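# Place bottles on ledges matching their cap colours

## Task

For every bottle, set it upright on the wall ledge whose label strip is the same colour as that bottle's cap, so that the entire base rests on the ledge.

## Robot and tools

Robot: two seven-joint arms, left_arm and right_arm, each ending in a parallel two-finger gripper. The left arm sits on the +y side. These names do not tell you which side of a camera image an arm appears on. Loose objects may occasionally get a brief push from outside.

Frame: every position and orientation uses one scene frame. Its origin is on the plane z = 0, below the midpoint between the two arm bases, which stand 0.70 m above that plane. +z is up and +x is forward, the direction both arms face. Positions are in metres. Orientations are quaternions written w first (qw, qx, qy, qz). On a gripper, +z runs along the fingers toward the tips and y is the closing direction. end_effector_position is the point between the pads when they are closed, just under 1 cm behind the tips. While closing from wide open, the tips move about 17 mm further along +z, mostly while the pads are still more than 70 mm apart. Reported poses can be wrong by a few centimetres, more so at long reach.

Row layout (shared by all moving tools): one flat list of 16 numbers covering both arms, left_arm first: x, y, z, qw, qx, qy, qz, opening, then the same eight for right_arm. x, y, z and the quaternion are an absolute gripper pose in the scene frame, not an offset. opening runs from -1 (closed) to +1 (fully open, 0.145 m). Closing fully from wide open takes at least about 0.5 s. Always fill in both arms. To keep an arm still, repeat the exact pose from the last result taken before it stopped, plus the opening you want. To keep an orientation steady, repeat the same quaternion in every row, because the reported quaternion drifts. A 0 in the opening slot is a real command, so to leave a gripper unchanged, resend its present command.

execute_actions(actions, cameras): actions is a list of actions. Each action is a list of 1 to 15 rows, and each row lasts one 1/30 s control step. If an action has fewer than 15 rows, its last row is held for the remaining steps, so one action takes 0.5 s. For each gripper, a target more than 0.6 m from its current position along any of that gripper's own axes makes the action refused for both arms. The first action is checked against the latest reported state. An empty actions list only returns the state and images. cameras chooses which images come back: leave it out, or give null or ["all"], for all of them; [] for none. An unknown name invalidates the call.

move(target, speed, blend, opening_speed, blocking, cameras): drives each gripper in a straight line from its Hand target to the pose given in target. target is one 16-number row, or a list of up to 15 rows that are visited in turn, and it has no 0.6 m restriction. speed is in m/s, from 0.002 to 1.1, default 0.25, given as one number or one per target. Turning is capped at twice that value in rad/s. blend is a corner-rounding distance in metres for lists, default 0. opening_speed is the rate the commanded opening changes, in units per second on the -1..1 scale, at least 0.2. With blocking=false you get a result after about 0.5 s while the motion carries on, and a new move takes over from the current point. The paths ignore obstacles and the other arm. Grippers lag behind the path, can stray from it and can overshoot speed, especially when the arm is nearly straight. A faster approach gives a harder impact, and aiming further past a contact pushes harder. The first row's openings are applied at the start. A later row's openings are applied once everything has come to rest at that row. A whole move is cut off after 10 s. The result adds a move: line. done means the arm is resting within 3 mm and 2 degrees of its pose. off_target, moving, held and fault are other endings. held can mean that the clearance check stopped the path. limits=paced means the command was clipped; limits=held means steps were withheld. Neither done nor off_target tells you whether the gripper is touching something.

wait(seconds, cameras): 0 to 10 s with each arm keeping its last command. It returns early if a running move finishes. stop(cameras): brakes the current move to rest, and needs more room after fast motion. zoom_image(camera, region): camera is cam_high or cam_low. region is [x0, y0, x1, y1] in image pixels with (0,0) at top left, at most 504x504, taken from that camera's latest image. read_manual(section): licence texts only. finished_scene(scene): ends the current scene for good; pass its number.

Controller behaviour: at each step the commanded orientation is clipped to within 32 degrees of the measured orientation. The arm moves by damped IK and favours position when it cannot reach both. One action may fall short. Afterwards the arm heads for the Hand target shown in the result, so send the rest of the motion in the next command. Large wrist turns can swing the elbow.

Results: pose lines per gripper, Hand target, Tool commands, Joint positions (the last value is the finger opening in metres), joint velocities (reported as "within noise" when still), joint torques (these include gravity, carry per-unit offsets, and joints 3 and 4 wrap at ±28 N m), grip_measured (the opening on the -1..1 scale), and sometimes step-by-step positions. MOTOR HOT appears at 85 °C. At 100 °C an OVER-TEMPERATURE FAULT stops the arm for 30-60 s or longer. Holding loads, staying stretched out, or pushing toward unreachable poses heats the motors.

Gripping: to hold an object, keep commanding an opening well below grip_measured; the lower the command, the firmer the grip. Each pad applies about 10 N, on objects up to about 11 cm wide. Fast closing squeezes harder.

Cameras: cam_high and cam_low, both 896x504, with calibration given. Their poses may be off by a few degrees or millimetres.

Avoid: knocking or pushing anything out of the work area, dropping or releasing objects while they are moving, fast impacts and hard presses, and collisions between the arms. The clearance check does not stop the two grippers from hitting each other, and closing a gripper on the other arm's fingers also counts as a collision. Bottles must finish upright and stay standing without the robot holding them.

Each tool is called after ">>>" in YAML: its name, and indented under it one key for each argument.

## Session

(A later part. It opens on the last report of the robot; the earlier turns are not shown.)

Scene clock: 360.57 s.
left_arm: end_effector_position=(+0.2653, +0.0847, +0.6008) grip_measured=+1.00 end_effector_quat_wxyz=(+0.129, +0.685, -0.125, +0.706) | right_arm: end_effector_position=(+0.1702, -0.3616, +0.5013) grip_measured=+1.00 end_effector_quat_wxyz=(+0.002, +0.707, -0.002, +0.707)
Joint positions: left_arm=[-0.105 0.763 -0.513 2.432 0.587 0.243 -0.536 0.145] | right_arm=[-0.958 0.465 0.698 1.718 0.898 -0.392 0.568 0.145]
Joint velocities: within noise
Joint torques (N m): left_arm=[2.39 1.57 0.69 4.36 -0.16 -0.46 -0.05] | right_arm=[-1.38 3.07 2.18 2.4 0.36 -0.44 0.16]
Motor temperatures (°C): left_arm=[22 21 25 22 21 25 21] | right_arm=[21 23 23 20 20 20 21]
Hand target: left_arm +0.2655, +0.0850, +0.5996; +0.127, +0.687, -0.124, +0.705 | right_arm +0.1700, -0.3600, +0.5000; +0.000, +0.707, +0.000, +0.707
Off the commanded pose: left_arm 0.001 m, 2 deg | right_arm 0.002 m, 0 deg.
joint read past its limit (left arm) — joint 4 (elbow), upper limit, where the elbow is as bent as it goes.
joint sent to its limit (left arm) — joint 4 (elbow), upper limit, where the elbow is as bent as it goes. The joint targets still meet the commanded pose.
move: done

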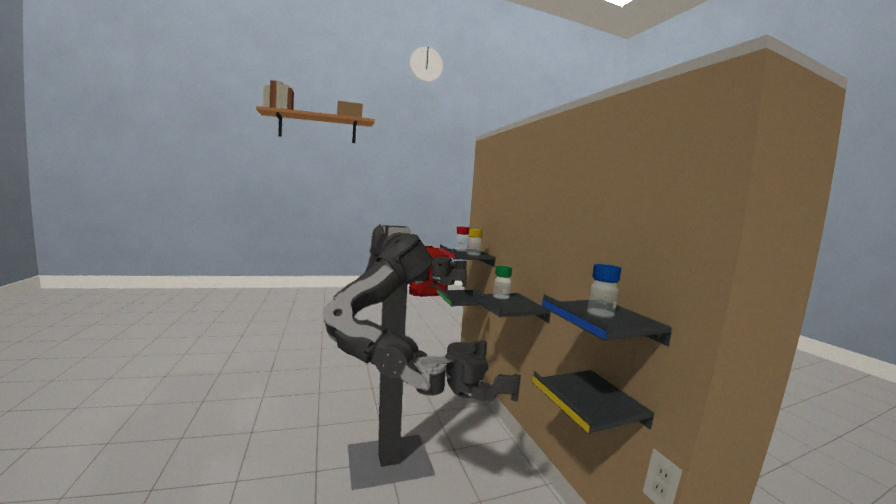

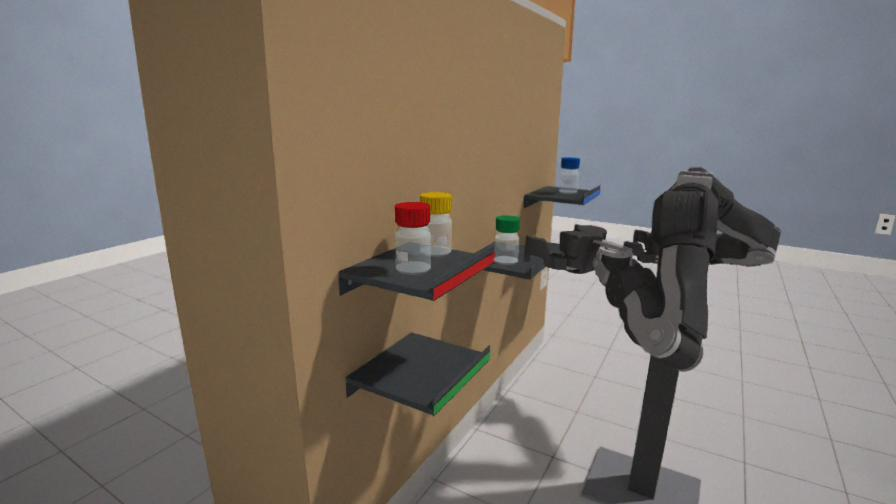

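Right branch. Advance.

>>> move:
  target: [0.395,0.035,0.598,0.1228,0.6964,-0.1228,0.6964,1,0.17,-0.36,0.5,0,0.7071,0,0.7071,1]
  speed: 0.1

>>> zoom_image:
  camera: "cam_low"
  region: [430, 180, 620, 310]

>>> zoom_image:
  camera: "cam_high"
  region: [420, 200, 560, 340]

Scene clock: 367.53 s.
left_arm: end_effector_position=(+0.3953, +0.0362, +0.6004) grip_measured=+1.00 end_effector_quat_wxyz=(+0.121, +0.695, -0.121, +0.699) | right_arm: end_effector_position=(+0.1702, -0.3616, +0.5013) grip_measured=+1.00 end_effector_quat_wxyz=(+0.002, +0.707, -0.002, +0.707)
Joint positions: left_arm=[0.519 0.377 -0.689 1.82 0.648 0.377 -0.452 0.145] | right_arm=[-0.958 0.465 0.698 1.718 0.898 -0.392 0.568 0.145]
Joint velocities: within noise
Joint torques (N m): left_arm=[7.03 0.09 1.11 3.6 -0.06 -0.65 0.21] | right_arm=[-1.41 3.13 2.09 2.4 0.36 -0.43 0.16]
Motor temperatures (°C): left_arm=[21 21 25 22 21 25 21] | right_arm=[21 23 23 20 20 20 21]
Hand target: left_arm +0.3950, +0.0350, +0.5980; +0.123, +0.696, -0.123, +0.696 | right_arm +0.1700, -0.3600, +0.5000; +0.000, +0.707, +0.000, +0.707
Off the commanded pose: left_arm 0.003 m, 0 deg | right_arm 0.002 m, 0 deg.
move: done

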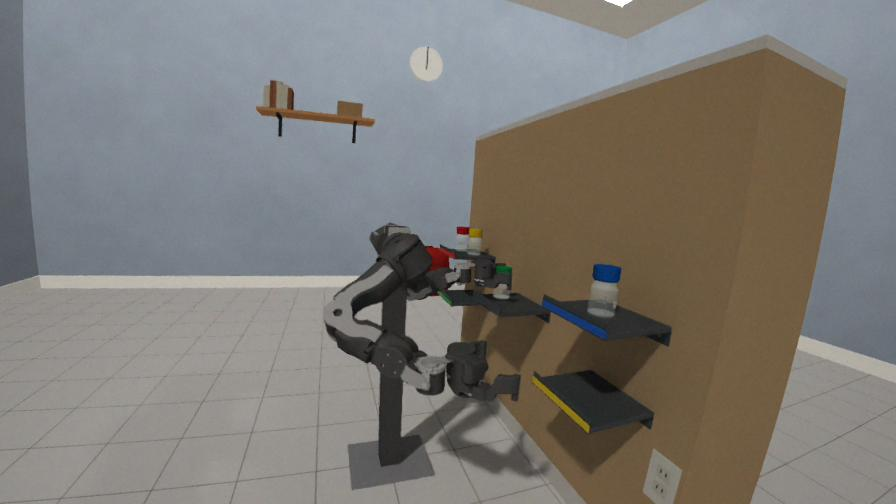

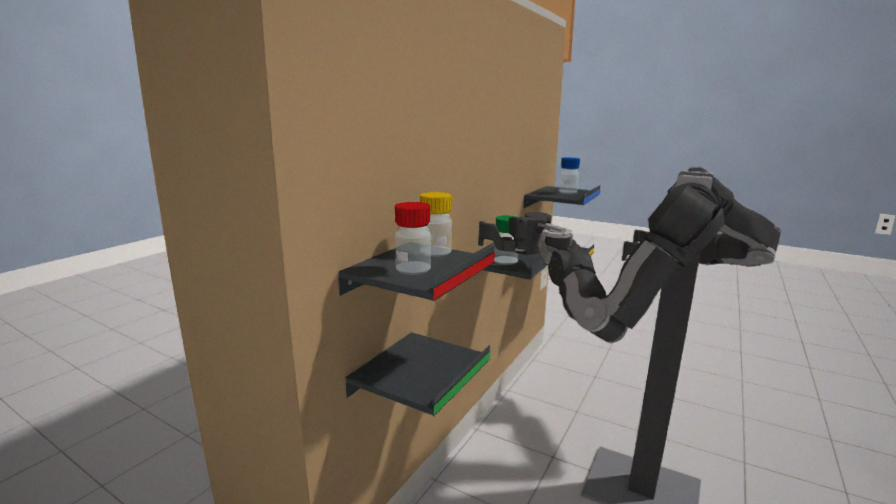

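Scaled by 2.653 from the camera's 896x504 image, which has a finer 1280x720 frame.

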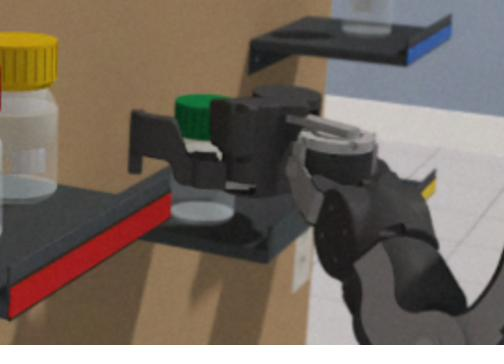

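Scaled by 3.600 from the camera's 896x504 image, which has a finer 1280x720 frame.

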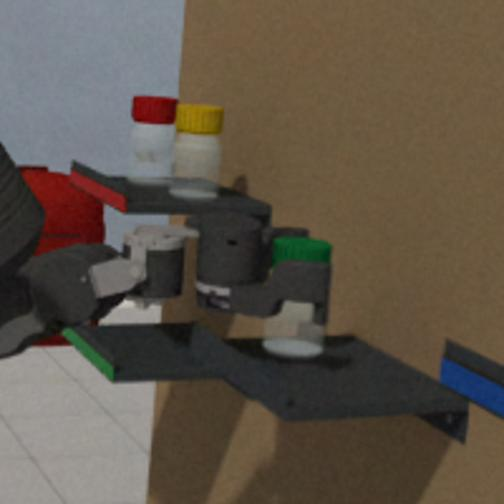

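>>> move:
  target:
    - [0.395,0.035,0.598,0.1228,0.6964,-0.1228,0.6964,-0.7,0.17,-0.36,0.5,0,0.7071,0,0.7071,1]
    - [0.395,0.035,0.622,0.1228,0.6964,-0.1228,0.6964,-0.7,0.17,-0.36,0.5,0,0.7071,0,0.7071,1]
    - [0.27,0.083,0.618,0.1228,0.6964,-0.1228,0.6964,-0.7,0.17,-0.36,0.5,0,0.7071,0,0.7071,1]
    - [0.25,0.16,0.53,0.1228,0.6964,-0.1228,0.6964,-0.7,0.17,-0.36,0.5,0,0.7071,0,0.7071,1]
    - [0.22,0.30,0.52,0,0.7071,0,0.7071,-0.7,0.17,-0.36,0.5,0,0.7071,0,0.7071,1]
    - [0.22,0.37,0.52,0,0.7071,0,0.7071,-0.7,0.17,-0.36,0.5,0,0.7071,0,0.7071,1]
  speed: 0.15
  opening_speed: 1

>>> move:
  target: [0.395,0.375,0.515,0,0.7071,0,0.7071,-0.7,0.17,-0.36,0.5,0,0.7071,0,0.7071,1]
  speed: 0.12

>>> zoom_image:
  camera: "cam_low"
  region: [330, 240, 560, 420]

Scene clock: 388.77 s.
left_arm: end_effector_position=(+0.2192, +0.3709, +0.5177) grip_measured=-0.57 end_effector_quat_wxyz=(-0.002, +0.711, +0.001, +0.703) | right_arm: end_effector_position=(+0.1702, -0.3616, +0.5013) grip_measured=+1.00 end_effector_quat_wxyz=(+0.002, +0.707, -0.002, +0.707)
Joint positions: left_arm=[-1.205 1.007 0.521 1.714 1.195 -0.666 0.177 0.032] | right_arm=[-0.958 0.465 0.698 1.718 0.898 -0.392 0.568 0.145]
Joint velocities: within noise
Joint torques (N m): left_arm=[0.65 2.7 2.85 2.43 0.28 -0.77 0.23] | right_arm=[-1.44 3.07 2.04 2.52 0.35 -0.45 0.18]
Motor temperatures (°C): left_arm=[23 21 24 22 21 25 21] | right_arm=[21 23 23 20 20 20 21]
Hand target: left_arm +0.2200, +0.3700, +0.5200; +0.000, +0.707, +0.000, +0.707 | right_arm +0.1700, -0.3600, +0.5000; +0.000, +0.707, +0.000, +0.707
Off the commanded pose: left_arm 0.003 m, 1 deg | right_arm 0.002 m, 0 deg.
move: done

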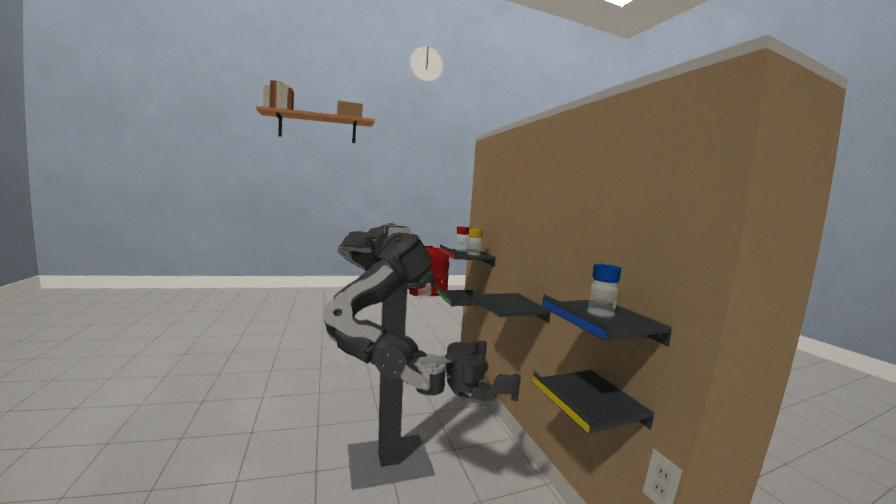

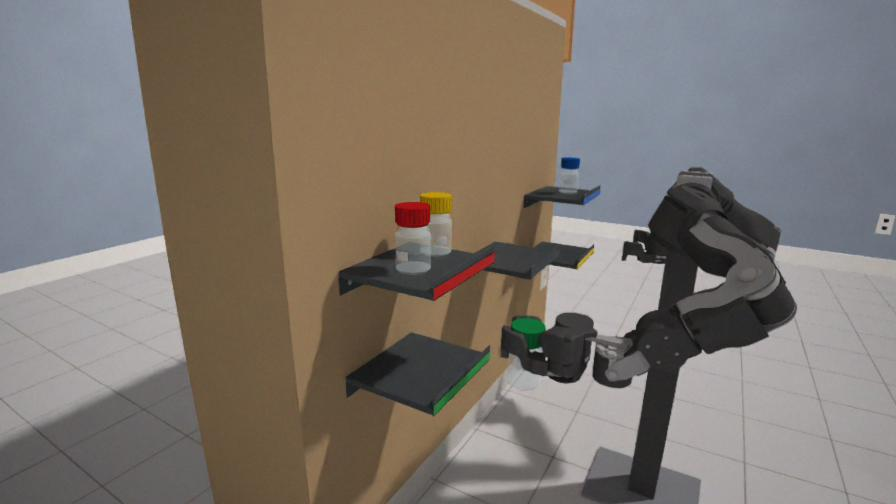

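Scene clock: 390.77 s.
left_arm: end_effector_position=(+0.3951, +0.3757, +0.5169) grip_measured=-0.70 end_effector_quat_wxyz=(-0.002, +0.705, +0.001, +0.710) | right_arm: end_effector_position=(+0.1702, -0.3616, +0.5013) grip_measured=+1.00 end_effector_quat_wxyz=(+0.002, +0.707, -0.002, +0.707)
Joint positions: left_arm=[0.305 1.057 -0.548 1.131 1.188 -0.375 0.146 0.023] | right_arm=[-0.958 0.465 0.698 1.718 0.898 -0.392 0.568 0.145]
Joint velocities: within noise
Joint torques (N m): left_arm=[6.32 7.03 2.3 1.84 0.21 -0.5 0.19] | right_arm=[-1.31 3.2 2.04 2.41 0.35 -0.45 0.16]
Motor temperatures (°C): left_arm=[25 21 25 22 21 27 21] | right_arm=[21 23 23 20 20 20 21]
Hand target: left_arm +0.3949, +0.3750, +0.5150; +0.000, +0.707, +0.000, +0.707 | right_arm +0.1700, -0.3600, +0.5000; +0.000, +0.707, +0.000, +0.707
Off the commanded pose: left_arm 0.002 m, 0 deg | right_arm 0.002 m, 0 deg.
move: done

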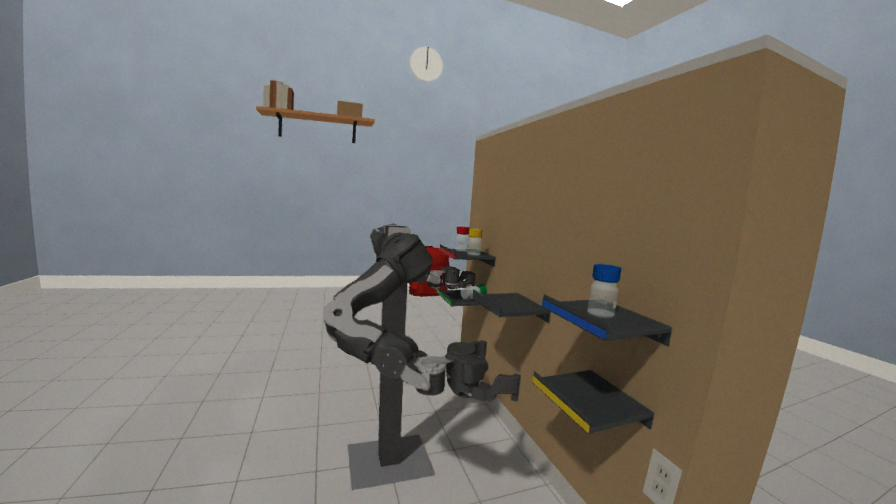

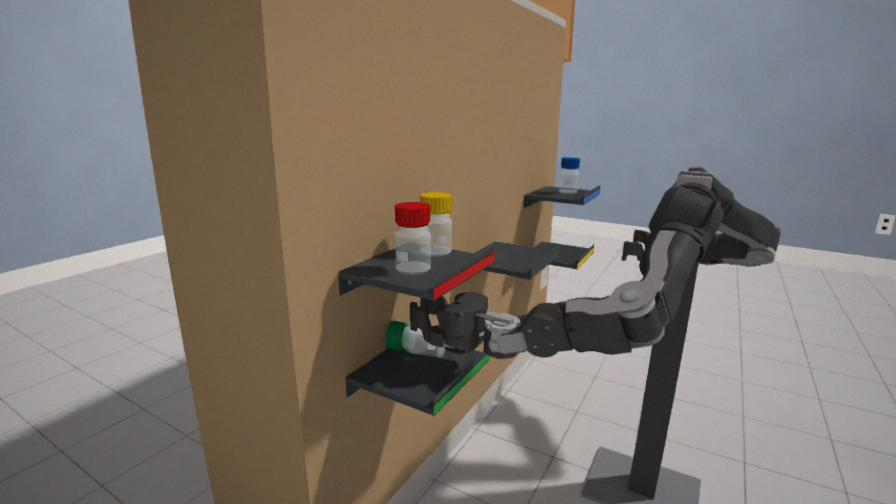

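Scaled by 2.191 from the camera's 896x504 image, which has a finer 1280x720 frame.

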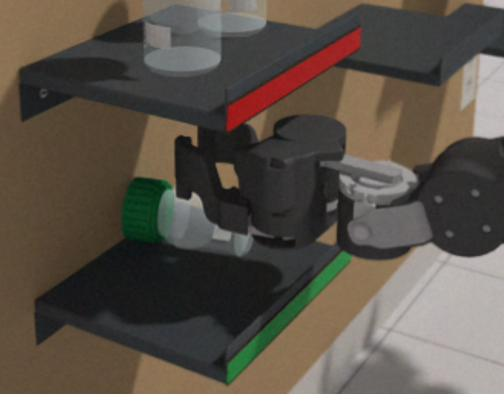

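>>> zoom_image:
  camera: "cam_low"
  region: [370, 280, 470, 380]

>>> zoom_image:
  camera: "cam_high"
  region: [420, 240, 510, 320]

Scaled by 5.040 from the camera's 896x504 image, which has a finer 1280x720 frame.

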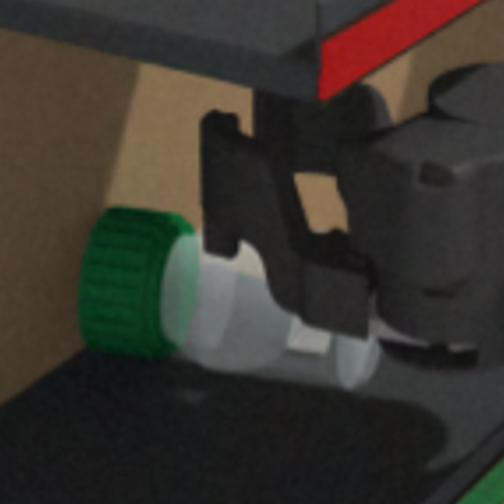

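Scaled by 5.600 from the camera's 896x504 image, which has a finer 1280x720 frame.

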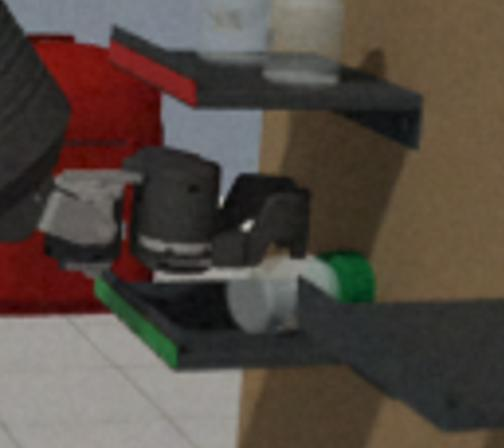

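>>> move:
  target: [0.395,0.375,0.503,0,0.7071,0,0.7071,-0.75,0.17,-0.36,0.5,0,0.7071,0,0.7071,1]
  speed: 0.02

>>> zoom_image:
  camera: "cam_low"
  region: [370, 280, 470, 380]

>>> zoom_image:
  camera: "cam_high"
  region: [420, 240, 510, 320]

Scene clock: 443.70 s.
left_arm: end_effector_position=(+0.3957, +0.3767, +0.5154) grip_measured=-0.75 end_effector_quat_wxyz=(-0.002, +0.690, -0.001, +0.723) | right_arm: end_effector_position=(+0.1702, -0.3616, +0.5013) grip_measured=+1.00 end_effector_quat_wxyz=(+0.002, +0.707, -0.002, +0.707)
Joint positions: left_arm=[0.33 1.04 -0.59 1.085 1.2 -0.444 0.167 0.019] | right_arm=[-0.958 0.465 0.698 1.718 0.898 -0.392 0.568 0.145]
Joint velocities: within noise
Joint torques (N m): left_arm=[5.34 5.55 0.75 1.01 0.09 0.34 0.01] | right_arm=[-1.36 3.05 2.19 2.39 0.33 -0.46 0.2]
Motor temperatures (°C): left_arm=[24 24 25 21 21 25 21] | right_arm=[21 23 23 20 20 20 21]
Hand target: left_arm +0.3945, +0.3749, +0.5031; +0.000, +0.707, +0.000, +0.707 | right_arm +0.1700, -0.3600, +0.5000; +0.000, +0.707, +0.000, +0.707
Off the commanded pose: left_arm 0.013 m, 3 deg | right_arm 0.002 m, 0 deg.
move: off_target (left_arm)

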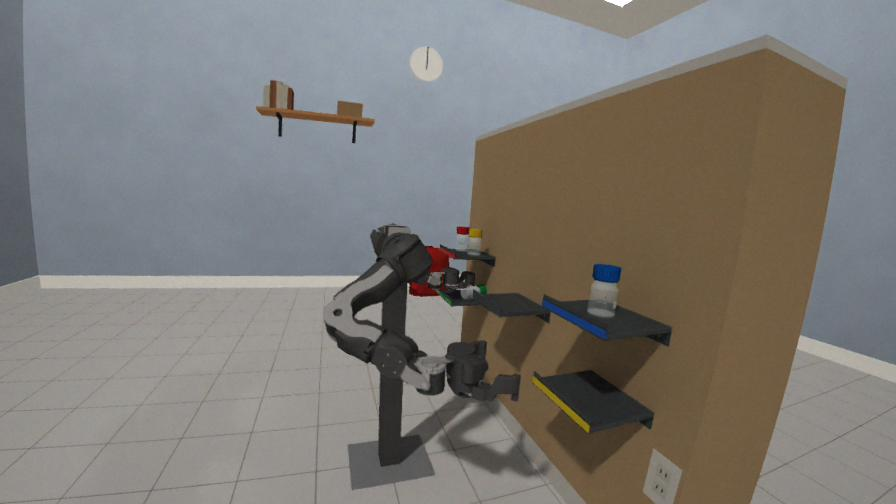

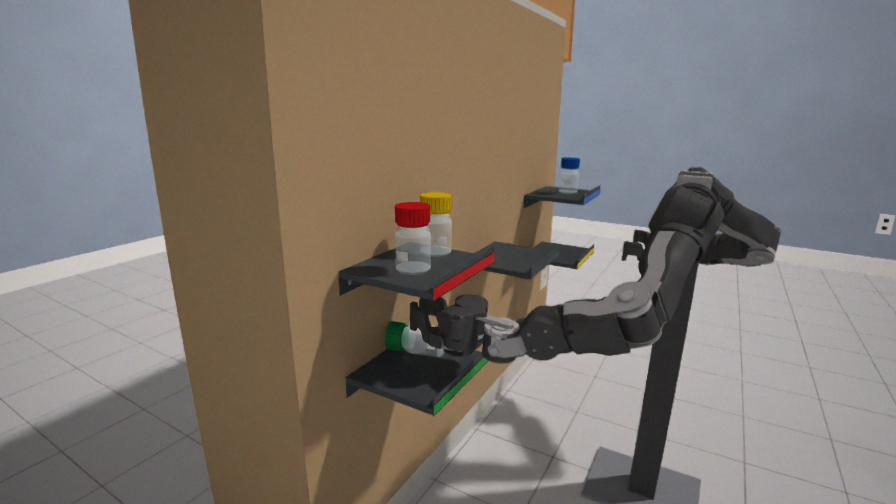

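Scaled by 5.040 from the camera's 896x504 image, which has a finer 1280x720 frame.

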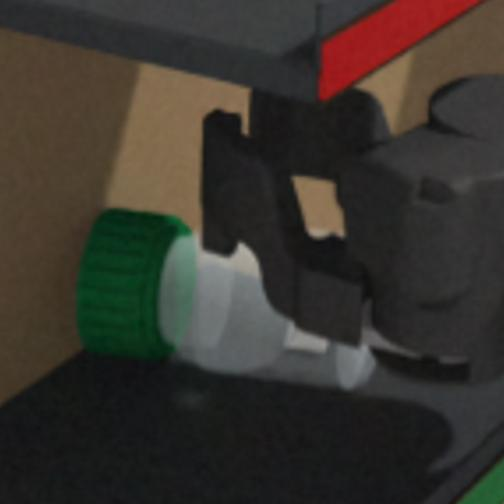

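Scaled by 5.600 from the camera's 896x504 image, which has a finer 1280x720 frame.

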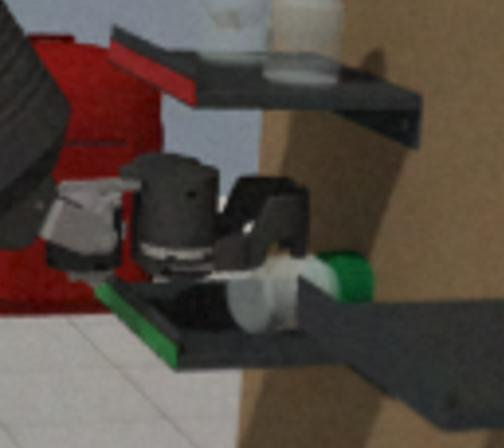

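>>> move:
  target:
    - [0.395,0.375,0.513,0,0.7071,0,0.7071,-0.75,0.17,-0.36,0.5,0,0.7071,0,0.7071,1]
    - [0.395,0.375,0.514,0,0.7071,0,0.7071,0.4,0.17,-0.36,0.5,0,0.7071,0,0.7071,1]
    - [0.395,0.375,0.535,0,0.7071,0,0.7071,0.4,0.17,-0.36,0.5,0,0.7071,0,0.7071,1]
    - [0.24,0.375,0.535,0,0.7071,0,0.7071,0.4,0.17,-0.36,0.5,0,0.7071,0,0.7071,1]
  speed: [0.02,0.02,0.05,0.12]
  opening_speed: 0.5

>>> zoom_image:
  camera: "cam_low"
  region: [330, 260, 510, 420]

>>> zoom_image:
  camera: "cam_high"
  region: [420, 240, 510, 320]

Scene clock: 460.30 s.
left_arm: end_effector_position=(+0.2406, +0.3770, +0.5375) grip_measured=+0.40 end_effector_quat_wxyz=(-0.016, +0.778, -0.003, +0.629) | right_arm: end_effector_position=(+0.1702, -0.3616, +0.5013) grip_measured=+1.00 end_effector_quat_wxyz=(+0.002, +0.707, -0.002, +0.707)
Joint positions: left_arm=[0.566 1.879 -1.564 1.831 1.586 -0.786 0.021 0.105] | right_arm=[-0.958 0.465 0.698 1.718 0.898 -0.392 0.568 0.145]
Joint velocities: within noise
Joint torques (N m): left_arm=[1.38 5.42 1.28 0.28 0.15 -0.67 0.2] | right_arm=[-1.36 3.02 2.09 2.5 0.36 -0.45 0.16]
Motor temperatures (°C): left_arm=[23 25 24 21 21 25 21] | right_arm=[21 23 23 20 20 20 21]
Hand target: left_arm +0.2403, +0.3750, +0.5352; -0.012, +0.779, -0.003, +0.627 | right_arm +0.1700, -0.3600, +0.5000; +0.000, +0.707, +0.000, +0.707
Off the commanded pose: left_arm 0.003 m, 12 deg | right_arm 0.002 m, 0 deg.
joint sent to its limit (left arm) — joint 3 (upper arm roll), lower limit; joint 5 (forearm roll), upper limit; joint 6 (wrist pitch), lower limit. The joint targets are off in orientation, not in position.
move: off_target (left_arm)

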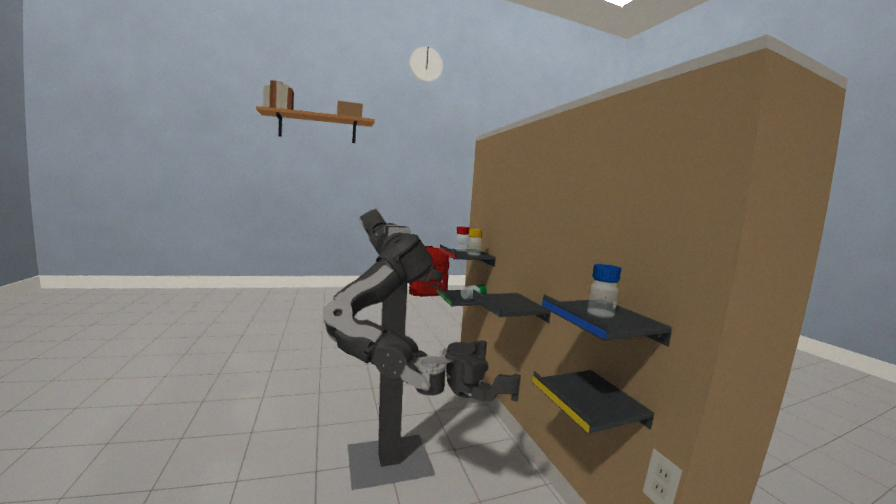

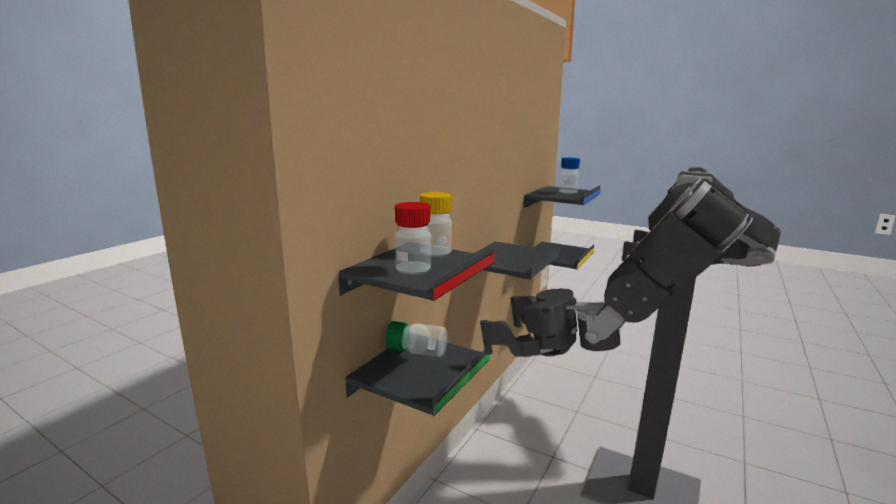

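Scaled by 2.800 from the camera's 896x504 image, which has a finer 1280x720 frame.

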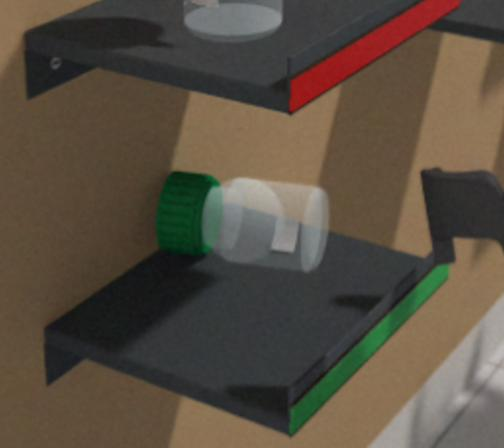

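Scaled by 5.600 from the camera's 896x504 image, which has a finer 1280x720 frame.

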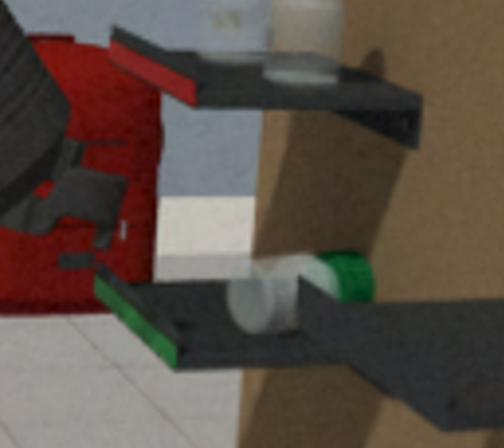

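>>> move:
  target:
    - [0.2,0.3,0.56,0,0.7071,0,0.7071,0.6,0.17,-0.36,0.5,0,0.7071,0,0.7071,1]
    - [0.24,0.27,0.47,0,0.7071,0,0.7071,0.6,0.17,-0.36,0.5,0,0.7071,0,0.7071,1]
    - [0.26,0.292,0.47,-0.1106,0.6984,0.1106,0.6984,0.6,0.17,-0.36,0.5,0,0.7071,0,0.7071,1]
    - [0.33,0.315,0.468,-0.1106,0.6984,0.1106,0.6984,0.6,0.17,-0.36,0.5,0,0.7071,0,0.7071,1]
  speed: 0.15

>>> zoom_image:
  camera: "cam_low"
  region: [330, 260, 510, 420]

>>> zoom_image:
  camera: "cam_high"
  region: [420, 240, 510, 320]

Scene clock: 505.53 s.
left_arm: end_effector_position=(+0.3185, +0.3190, +0.4610) grip_measured=+0.88 end_effector_quat_wxyz=(-0.129, +0.702, +0.136, +0.687) | right_arm: end_effector_position=(+0.1702, -0.3616, +0.5013) grip_measured=+1.00 end_effector_quat_wxyz=(+0.002, +0.707, -0.002, +0.707)
Joint positions: left_arm=[0.061 1.031 -0.788 1.595 0.912 -0.575 -0.843 0.137] | right_arm=[-0.958 0.465 0.698 1.718 0.898 -0.392 0.568 0.145]
Joint velocities: within noise
Joint torques (N m): left_arm=[10.35 6.29 3.36 -0.69 -0.06 -0.27 2.22] | right_arm=[-1.36 2.99 2 2.37 0.35 -0.45 0.15]
Motor temperatures (°C): left_arm=[22 24 24 21 21 25 21] | right_arm=[21 23 23 20 20 20 21]
Hand target: left_arm +0.3289, +0.3149, +0.4683; -0.112, +0.698, +0.111, +0.698 | right_arm +0.1700, -0.3600, +0.5000; +0.000, +0.707, +0.000, +0.707
Off the commanded pose: left_arm 0.014 m, 4 deg | right_arm 0.002 m, 0 deg.
move: off_target (left_arm)

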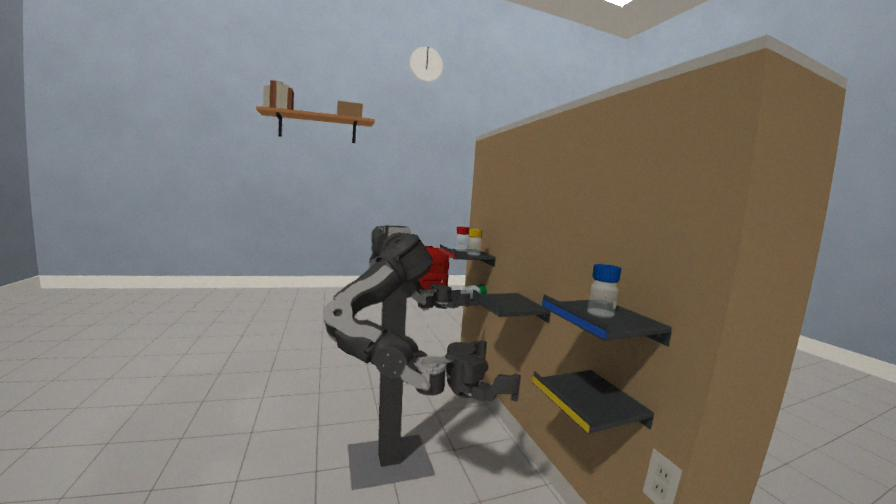

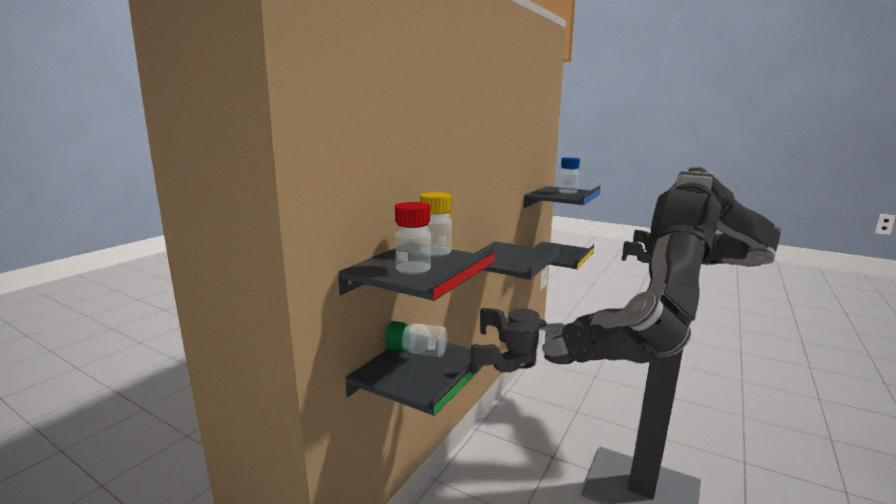

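Scaled by 2.800 from the camera's 896x504 image, which has a finer 1280x720 frame.

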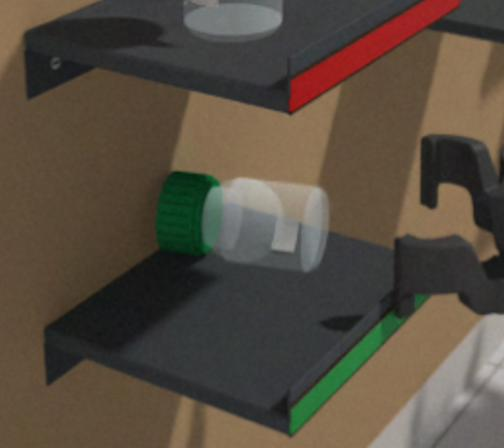

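Scaled by 5.600 from the camera's 896x504 image, which has a finer 1280x720 frame.

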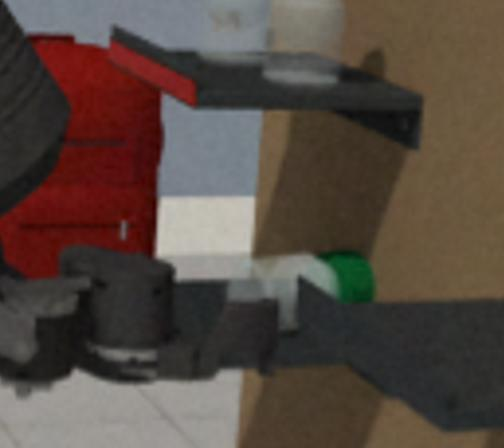

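>>> move:
  target:
    - [0.26,0.292,0.475,-0.1106,0.6984,0.1106,0.6984,0.88,0.17,-0.36,0.5,0,0.7071,0,0.7071,1]
    - [0.25,0.29,0.505,-0.0897,0.809,0.1281,0.5665,1,0.17,-0.36,0.5,0,0.7071,0,0.7071,1]
    - [0.385,0.334,0.495,-0.0897,0.809,0.1281,0.5665,1,0.17,-0.36,0.5,0,0.7071,0,0.7071,1]
  speed: 0.12

>>> zoom_image:
  camera: "cam_low"
  region: [330, 260, 510, 420]

>>> zoom_image:
  camera: "cam_high"
  region: [420, 240, 510, 320]

Scene clock: 534.77 s.
left_arm: end_effector_position=(+0.3854, +0.3354, +0.4980) grip_measured=+1.00 end_effector_quat_wxyz=(-0.091, +0.806, +0.131, +0.570) | right_arm: end_effector_position=(+0.1702, -0.3616, +0.5013) grip_measured=+1.00 end_effector_quat_wxyz=(+0.002, +0.707, -0.002, +0.707)
Joint positions: left_arm=[0.408 1.099 -0.717 1.56 1.328 0.033 -0.601 0.145] | right_arm=[-0.958 0.465 0.698 1.718 0.898 -0.392 0.568 0.145]
Joint velocities: within noise
Joint torques (N m): left_arm=[6.11 4.95 2.3 1.94 -0.2 -0.42 0.27] | right_arm=[-1.44 3.05 2 2.39 0.35 -0.42 0.16]
Motor temperatures (°C): left_arm=[26 25 25 21 21 25 29] | right_arm=[21 23 23 20 20 20 21]
Hand target: left_arm +0.3850, +0.3340, +0.4951; -0.090, +0.809, +0.128, +0.567 | right_arm +0.1700, -0.3600, +0.5000; +0.000, +0.707, +0.000, +0.707
Off the commanded pose: left_arm 0.003 m, 1 deg | right_arm 0.002 m, 0 deg.
move: done

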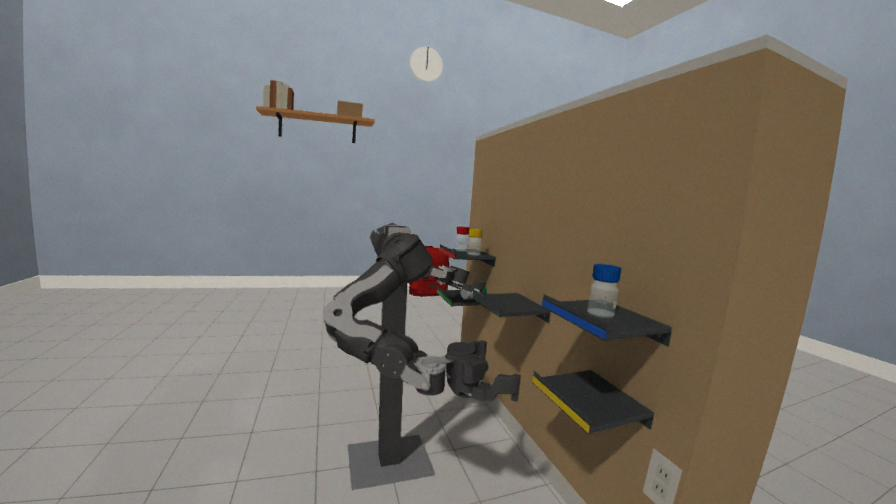

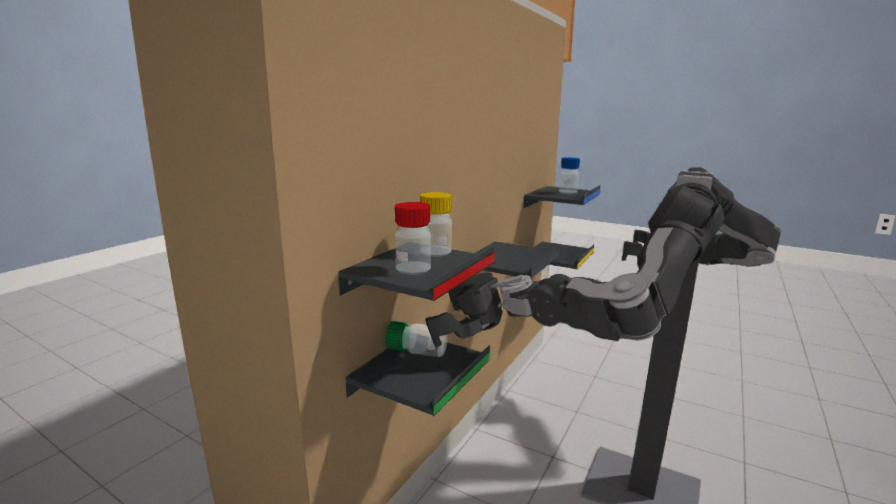

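Scaled by 2.800 from the camera's 896x504 image, which has a finer 1280x720 frame.

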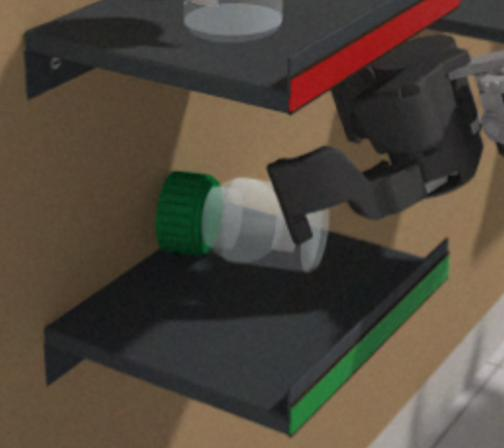

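Scaled by 5.600 from the camera's 896x504 image, which has a finer 1280x720 frame.

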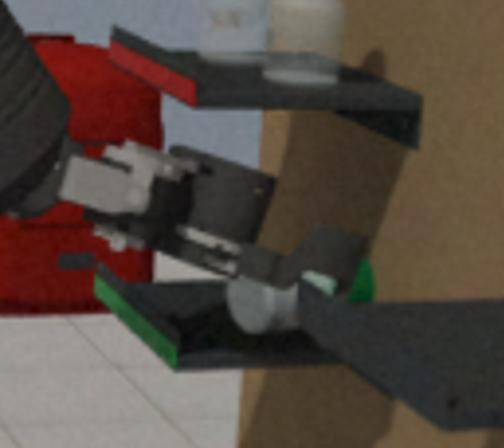

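>>> move:
  target:
    - [0.415,0.344,0.461,-0.0897,0.809,0.1281,0.5665,1,0.17,-0.36,0.5,0,0.7071,0,0.7071,1]
    - [0.415,0.344,0.461,-0.0897,0.809,0.1281,0.5665,-0.5,0.17,-0.36,0.5,0,0.7071,0,0.7071,1]
  speed: 0.06
  opening_speed: 0.8

>>> zoom_image:
  camera: "cam_low"
  region: [330, 260, 510, 420]

>>> zoom_image:
  camera: "cam_high"
  region: [420, 240, 510, 320]

Scene clock: 556.47 s.
left_arm: end_effector_position=(+0.4043, +0.3707, +0.4632) grip_measured=-0.21 end_effector_quat_wxyz=(-0.139, +0.806, +0.149, +0.556) | right_arm: end_effector_position=(+0.1702, -0.3616, +0.5013) grip_measured=+1.00 end_effector_quat_wxyz=(+0.002, +0.707, -0.002, +0.707)
Joint positions: left_arm=[0.504 0.957 -0.774 1.246 1.231 0.019 -0.524 0.06] | right_arm=[-0.958 0.465 0.698 1.718 0.898 -0.392 0.568 0.145]
Joint velocities: within noise
Joint torques (N m): left_arm=[9.27 -0.33 1.35 5.23 0.01 -0.84 1.97] | right_arm=[-1.49 3.02 2.11 2.43 0.37 -0.44 0.14]
Motor temperatures (°C): left_arm=[25 24 25 21 21 25 25] | right_arm=[21 23 23 20 20 20 21]
Hand target: left_arm +0.4135, +0.3439, +0.4622; -0.091, +0.809, +0.128, +0.567 | right_arm +0.1700, -0.3600, +0.5000; +0.000, +0.707, +0.000, +0.707
Off the commanded pose: left_arm 0.029 m, 6 deg | right_arm 0.002 m, 0 deg.
move: off_target (left_arm)

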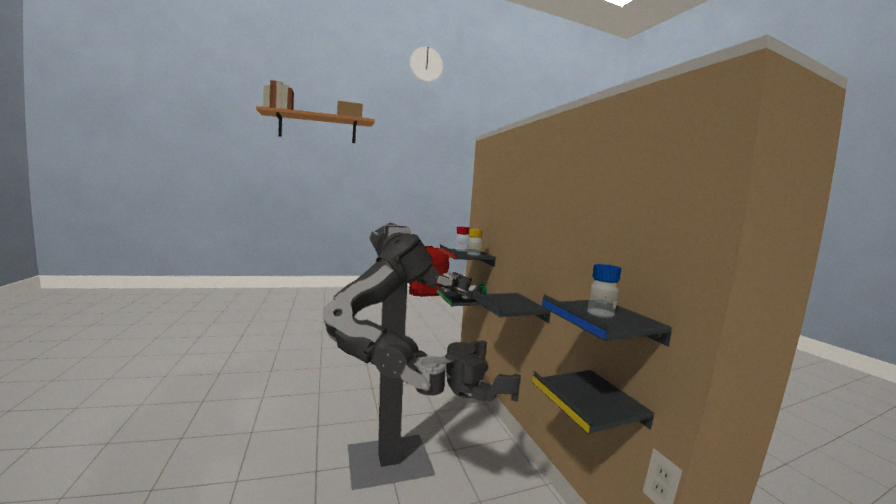

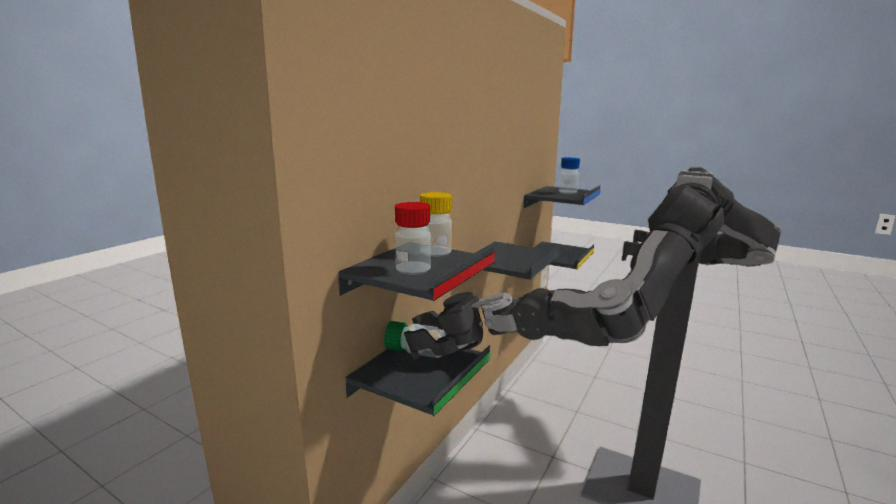

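Scaled by 2.800 from the camera's 896x504 image, which has a finer 1280x720 frame.

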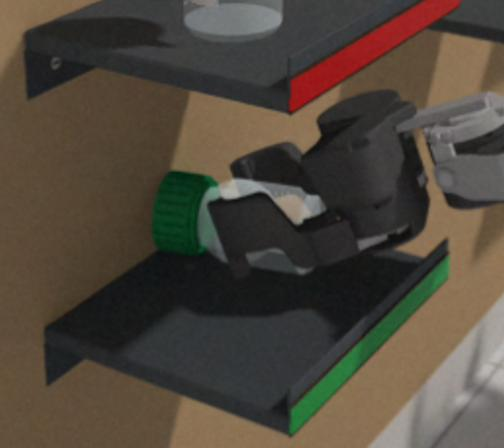

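Scaled by 5.600 from the camera's 896x504 image, which has a finer 1280x720 frame.

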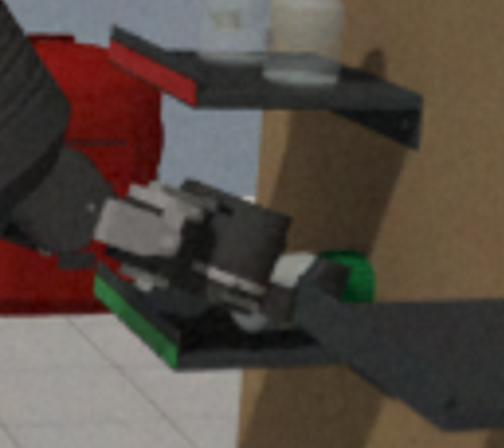

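>>> move:
  target:
    - [0.404,0.370,0.464,-0.139,0.806,0.149,0.556,-0.65,0.17,-0.36,0.5,0,0.7071,0,0.7071,1]
    - [0.385,0.365,0.495,-0.139,0.806,0.149,0.556,-0.65,0.17,-0.36,0.5,0,0.7071,0,0.7071,1]
    - [0.36,0.19,0.50,0,0.8191,0,0.5736,-0.65,0.17,-0.36,0.5,0,0.7071,0,0.7071,1]
  speed: 0.09

>>> zoom_image:
  camera: "cam_low"
  region: [330, 220, 560, 420]

>>> zoom_image:
  camera: "cam_high"
  region: [420, 220, 530, 340]

Scene clock: 585.20 s.
left_arm: end_effector_position=(+0.3594, +0.1904, +0.4980) grip_measured=-0.23 end_effector_quat_wxyz=(+0.001, +0.822, +0.000, +0.570) | right_arm: end_effector_position=(+0.1702, -0.3616, +0.5013) grip_measured=+1.00 end_effector_quat_wxyz=(+0.002, +0.707, -0.002, +0.707)
Joint positions: left_arm=[0.403 0.971 -0.849 1.901 1.172 0.138 -0.739 0.058] | right_arm=[-0.958 0.465 0.698 1.718 0.898 -0.392 0.568 0.145]
Joint velocities: within noise
Joint torques (N m): left_arm=[6.37 3.07 2.69 3.9 -0.38 -0.6 -0.01] | right_arm=[-1.38 3.02 2.19 2.37 0.35 -0.42 0.15]
Motor temperatures (°C): left_arm=[27 23 24 23 21 25 29] | right_arm=[21 23 23 20 20 20 21]
Hand target: left_arm +0.3600, +0.1900, +0.5001; +0.000, +0.819, +0.000, +0.574 | right_arm +0.1700, -0.3600, +0.5000; +0.000, +0.707, +0.000, +0.707
Off the commanded pose: left_arm 0.002 m, 0 deg | right_arm 0.002 m, 0 deg.
move: done

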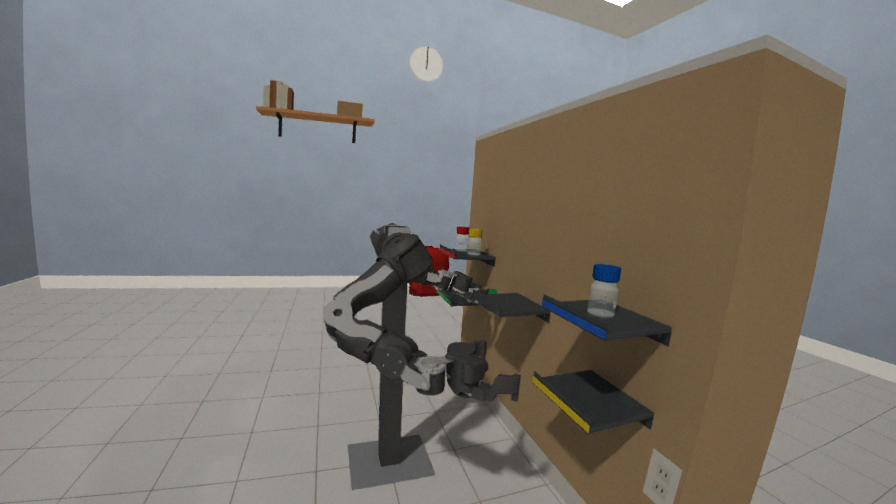

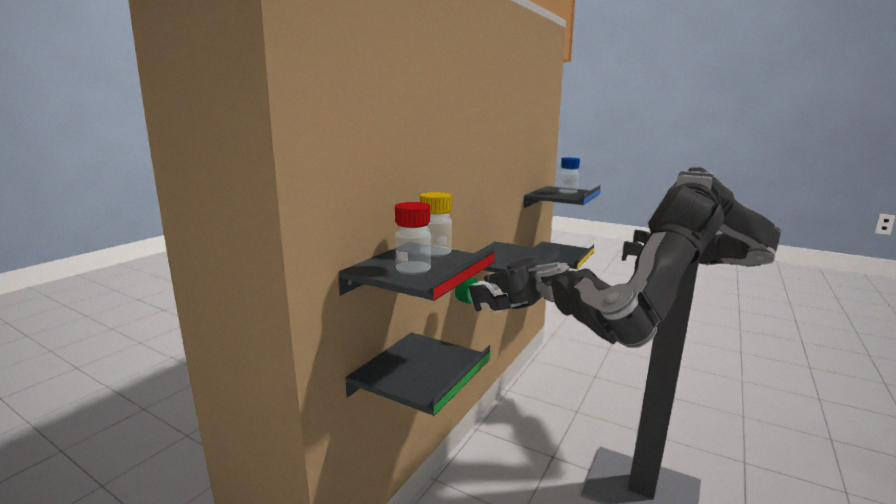

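Scaled by 2.191 from the camera's 896x504 image, which has a finer 1280x720 frame.

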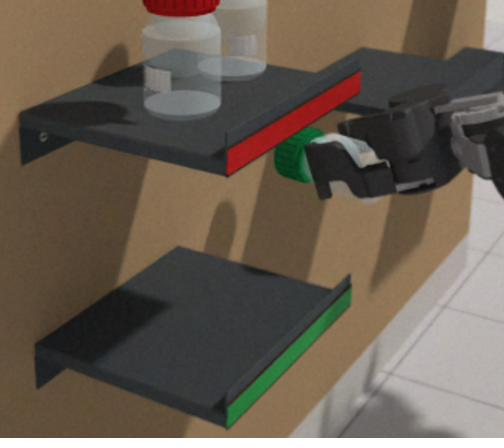

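Scaled by 4.200 from the camera's 896x504 image, which has a finer 1280x720 frame.

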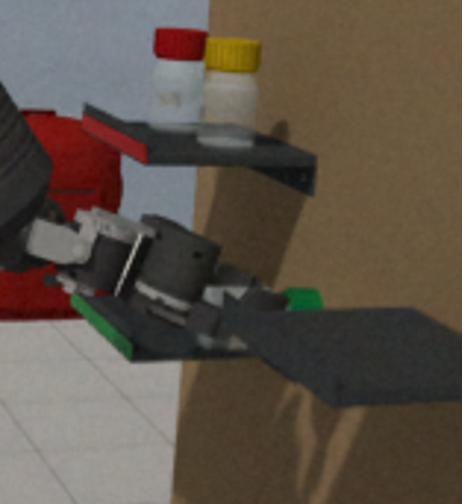

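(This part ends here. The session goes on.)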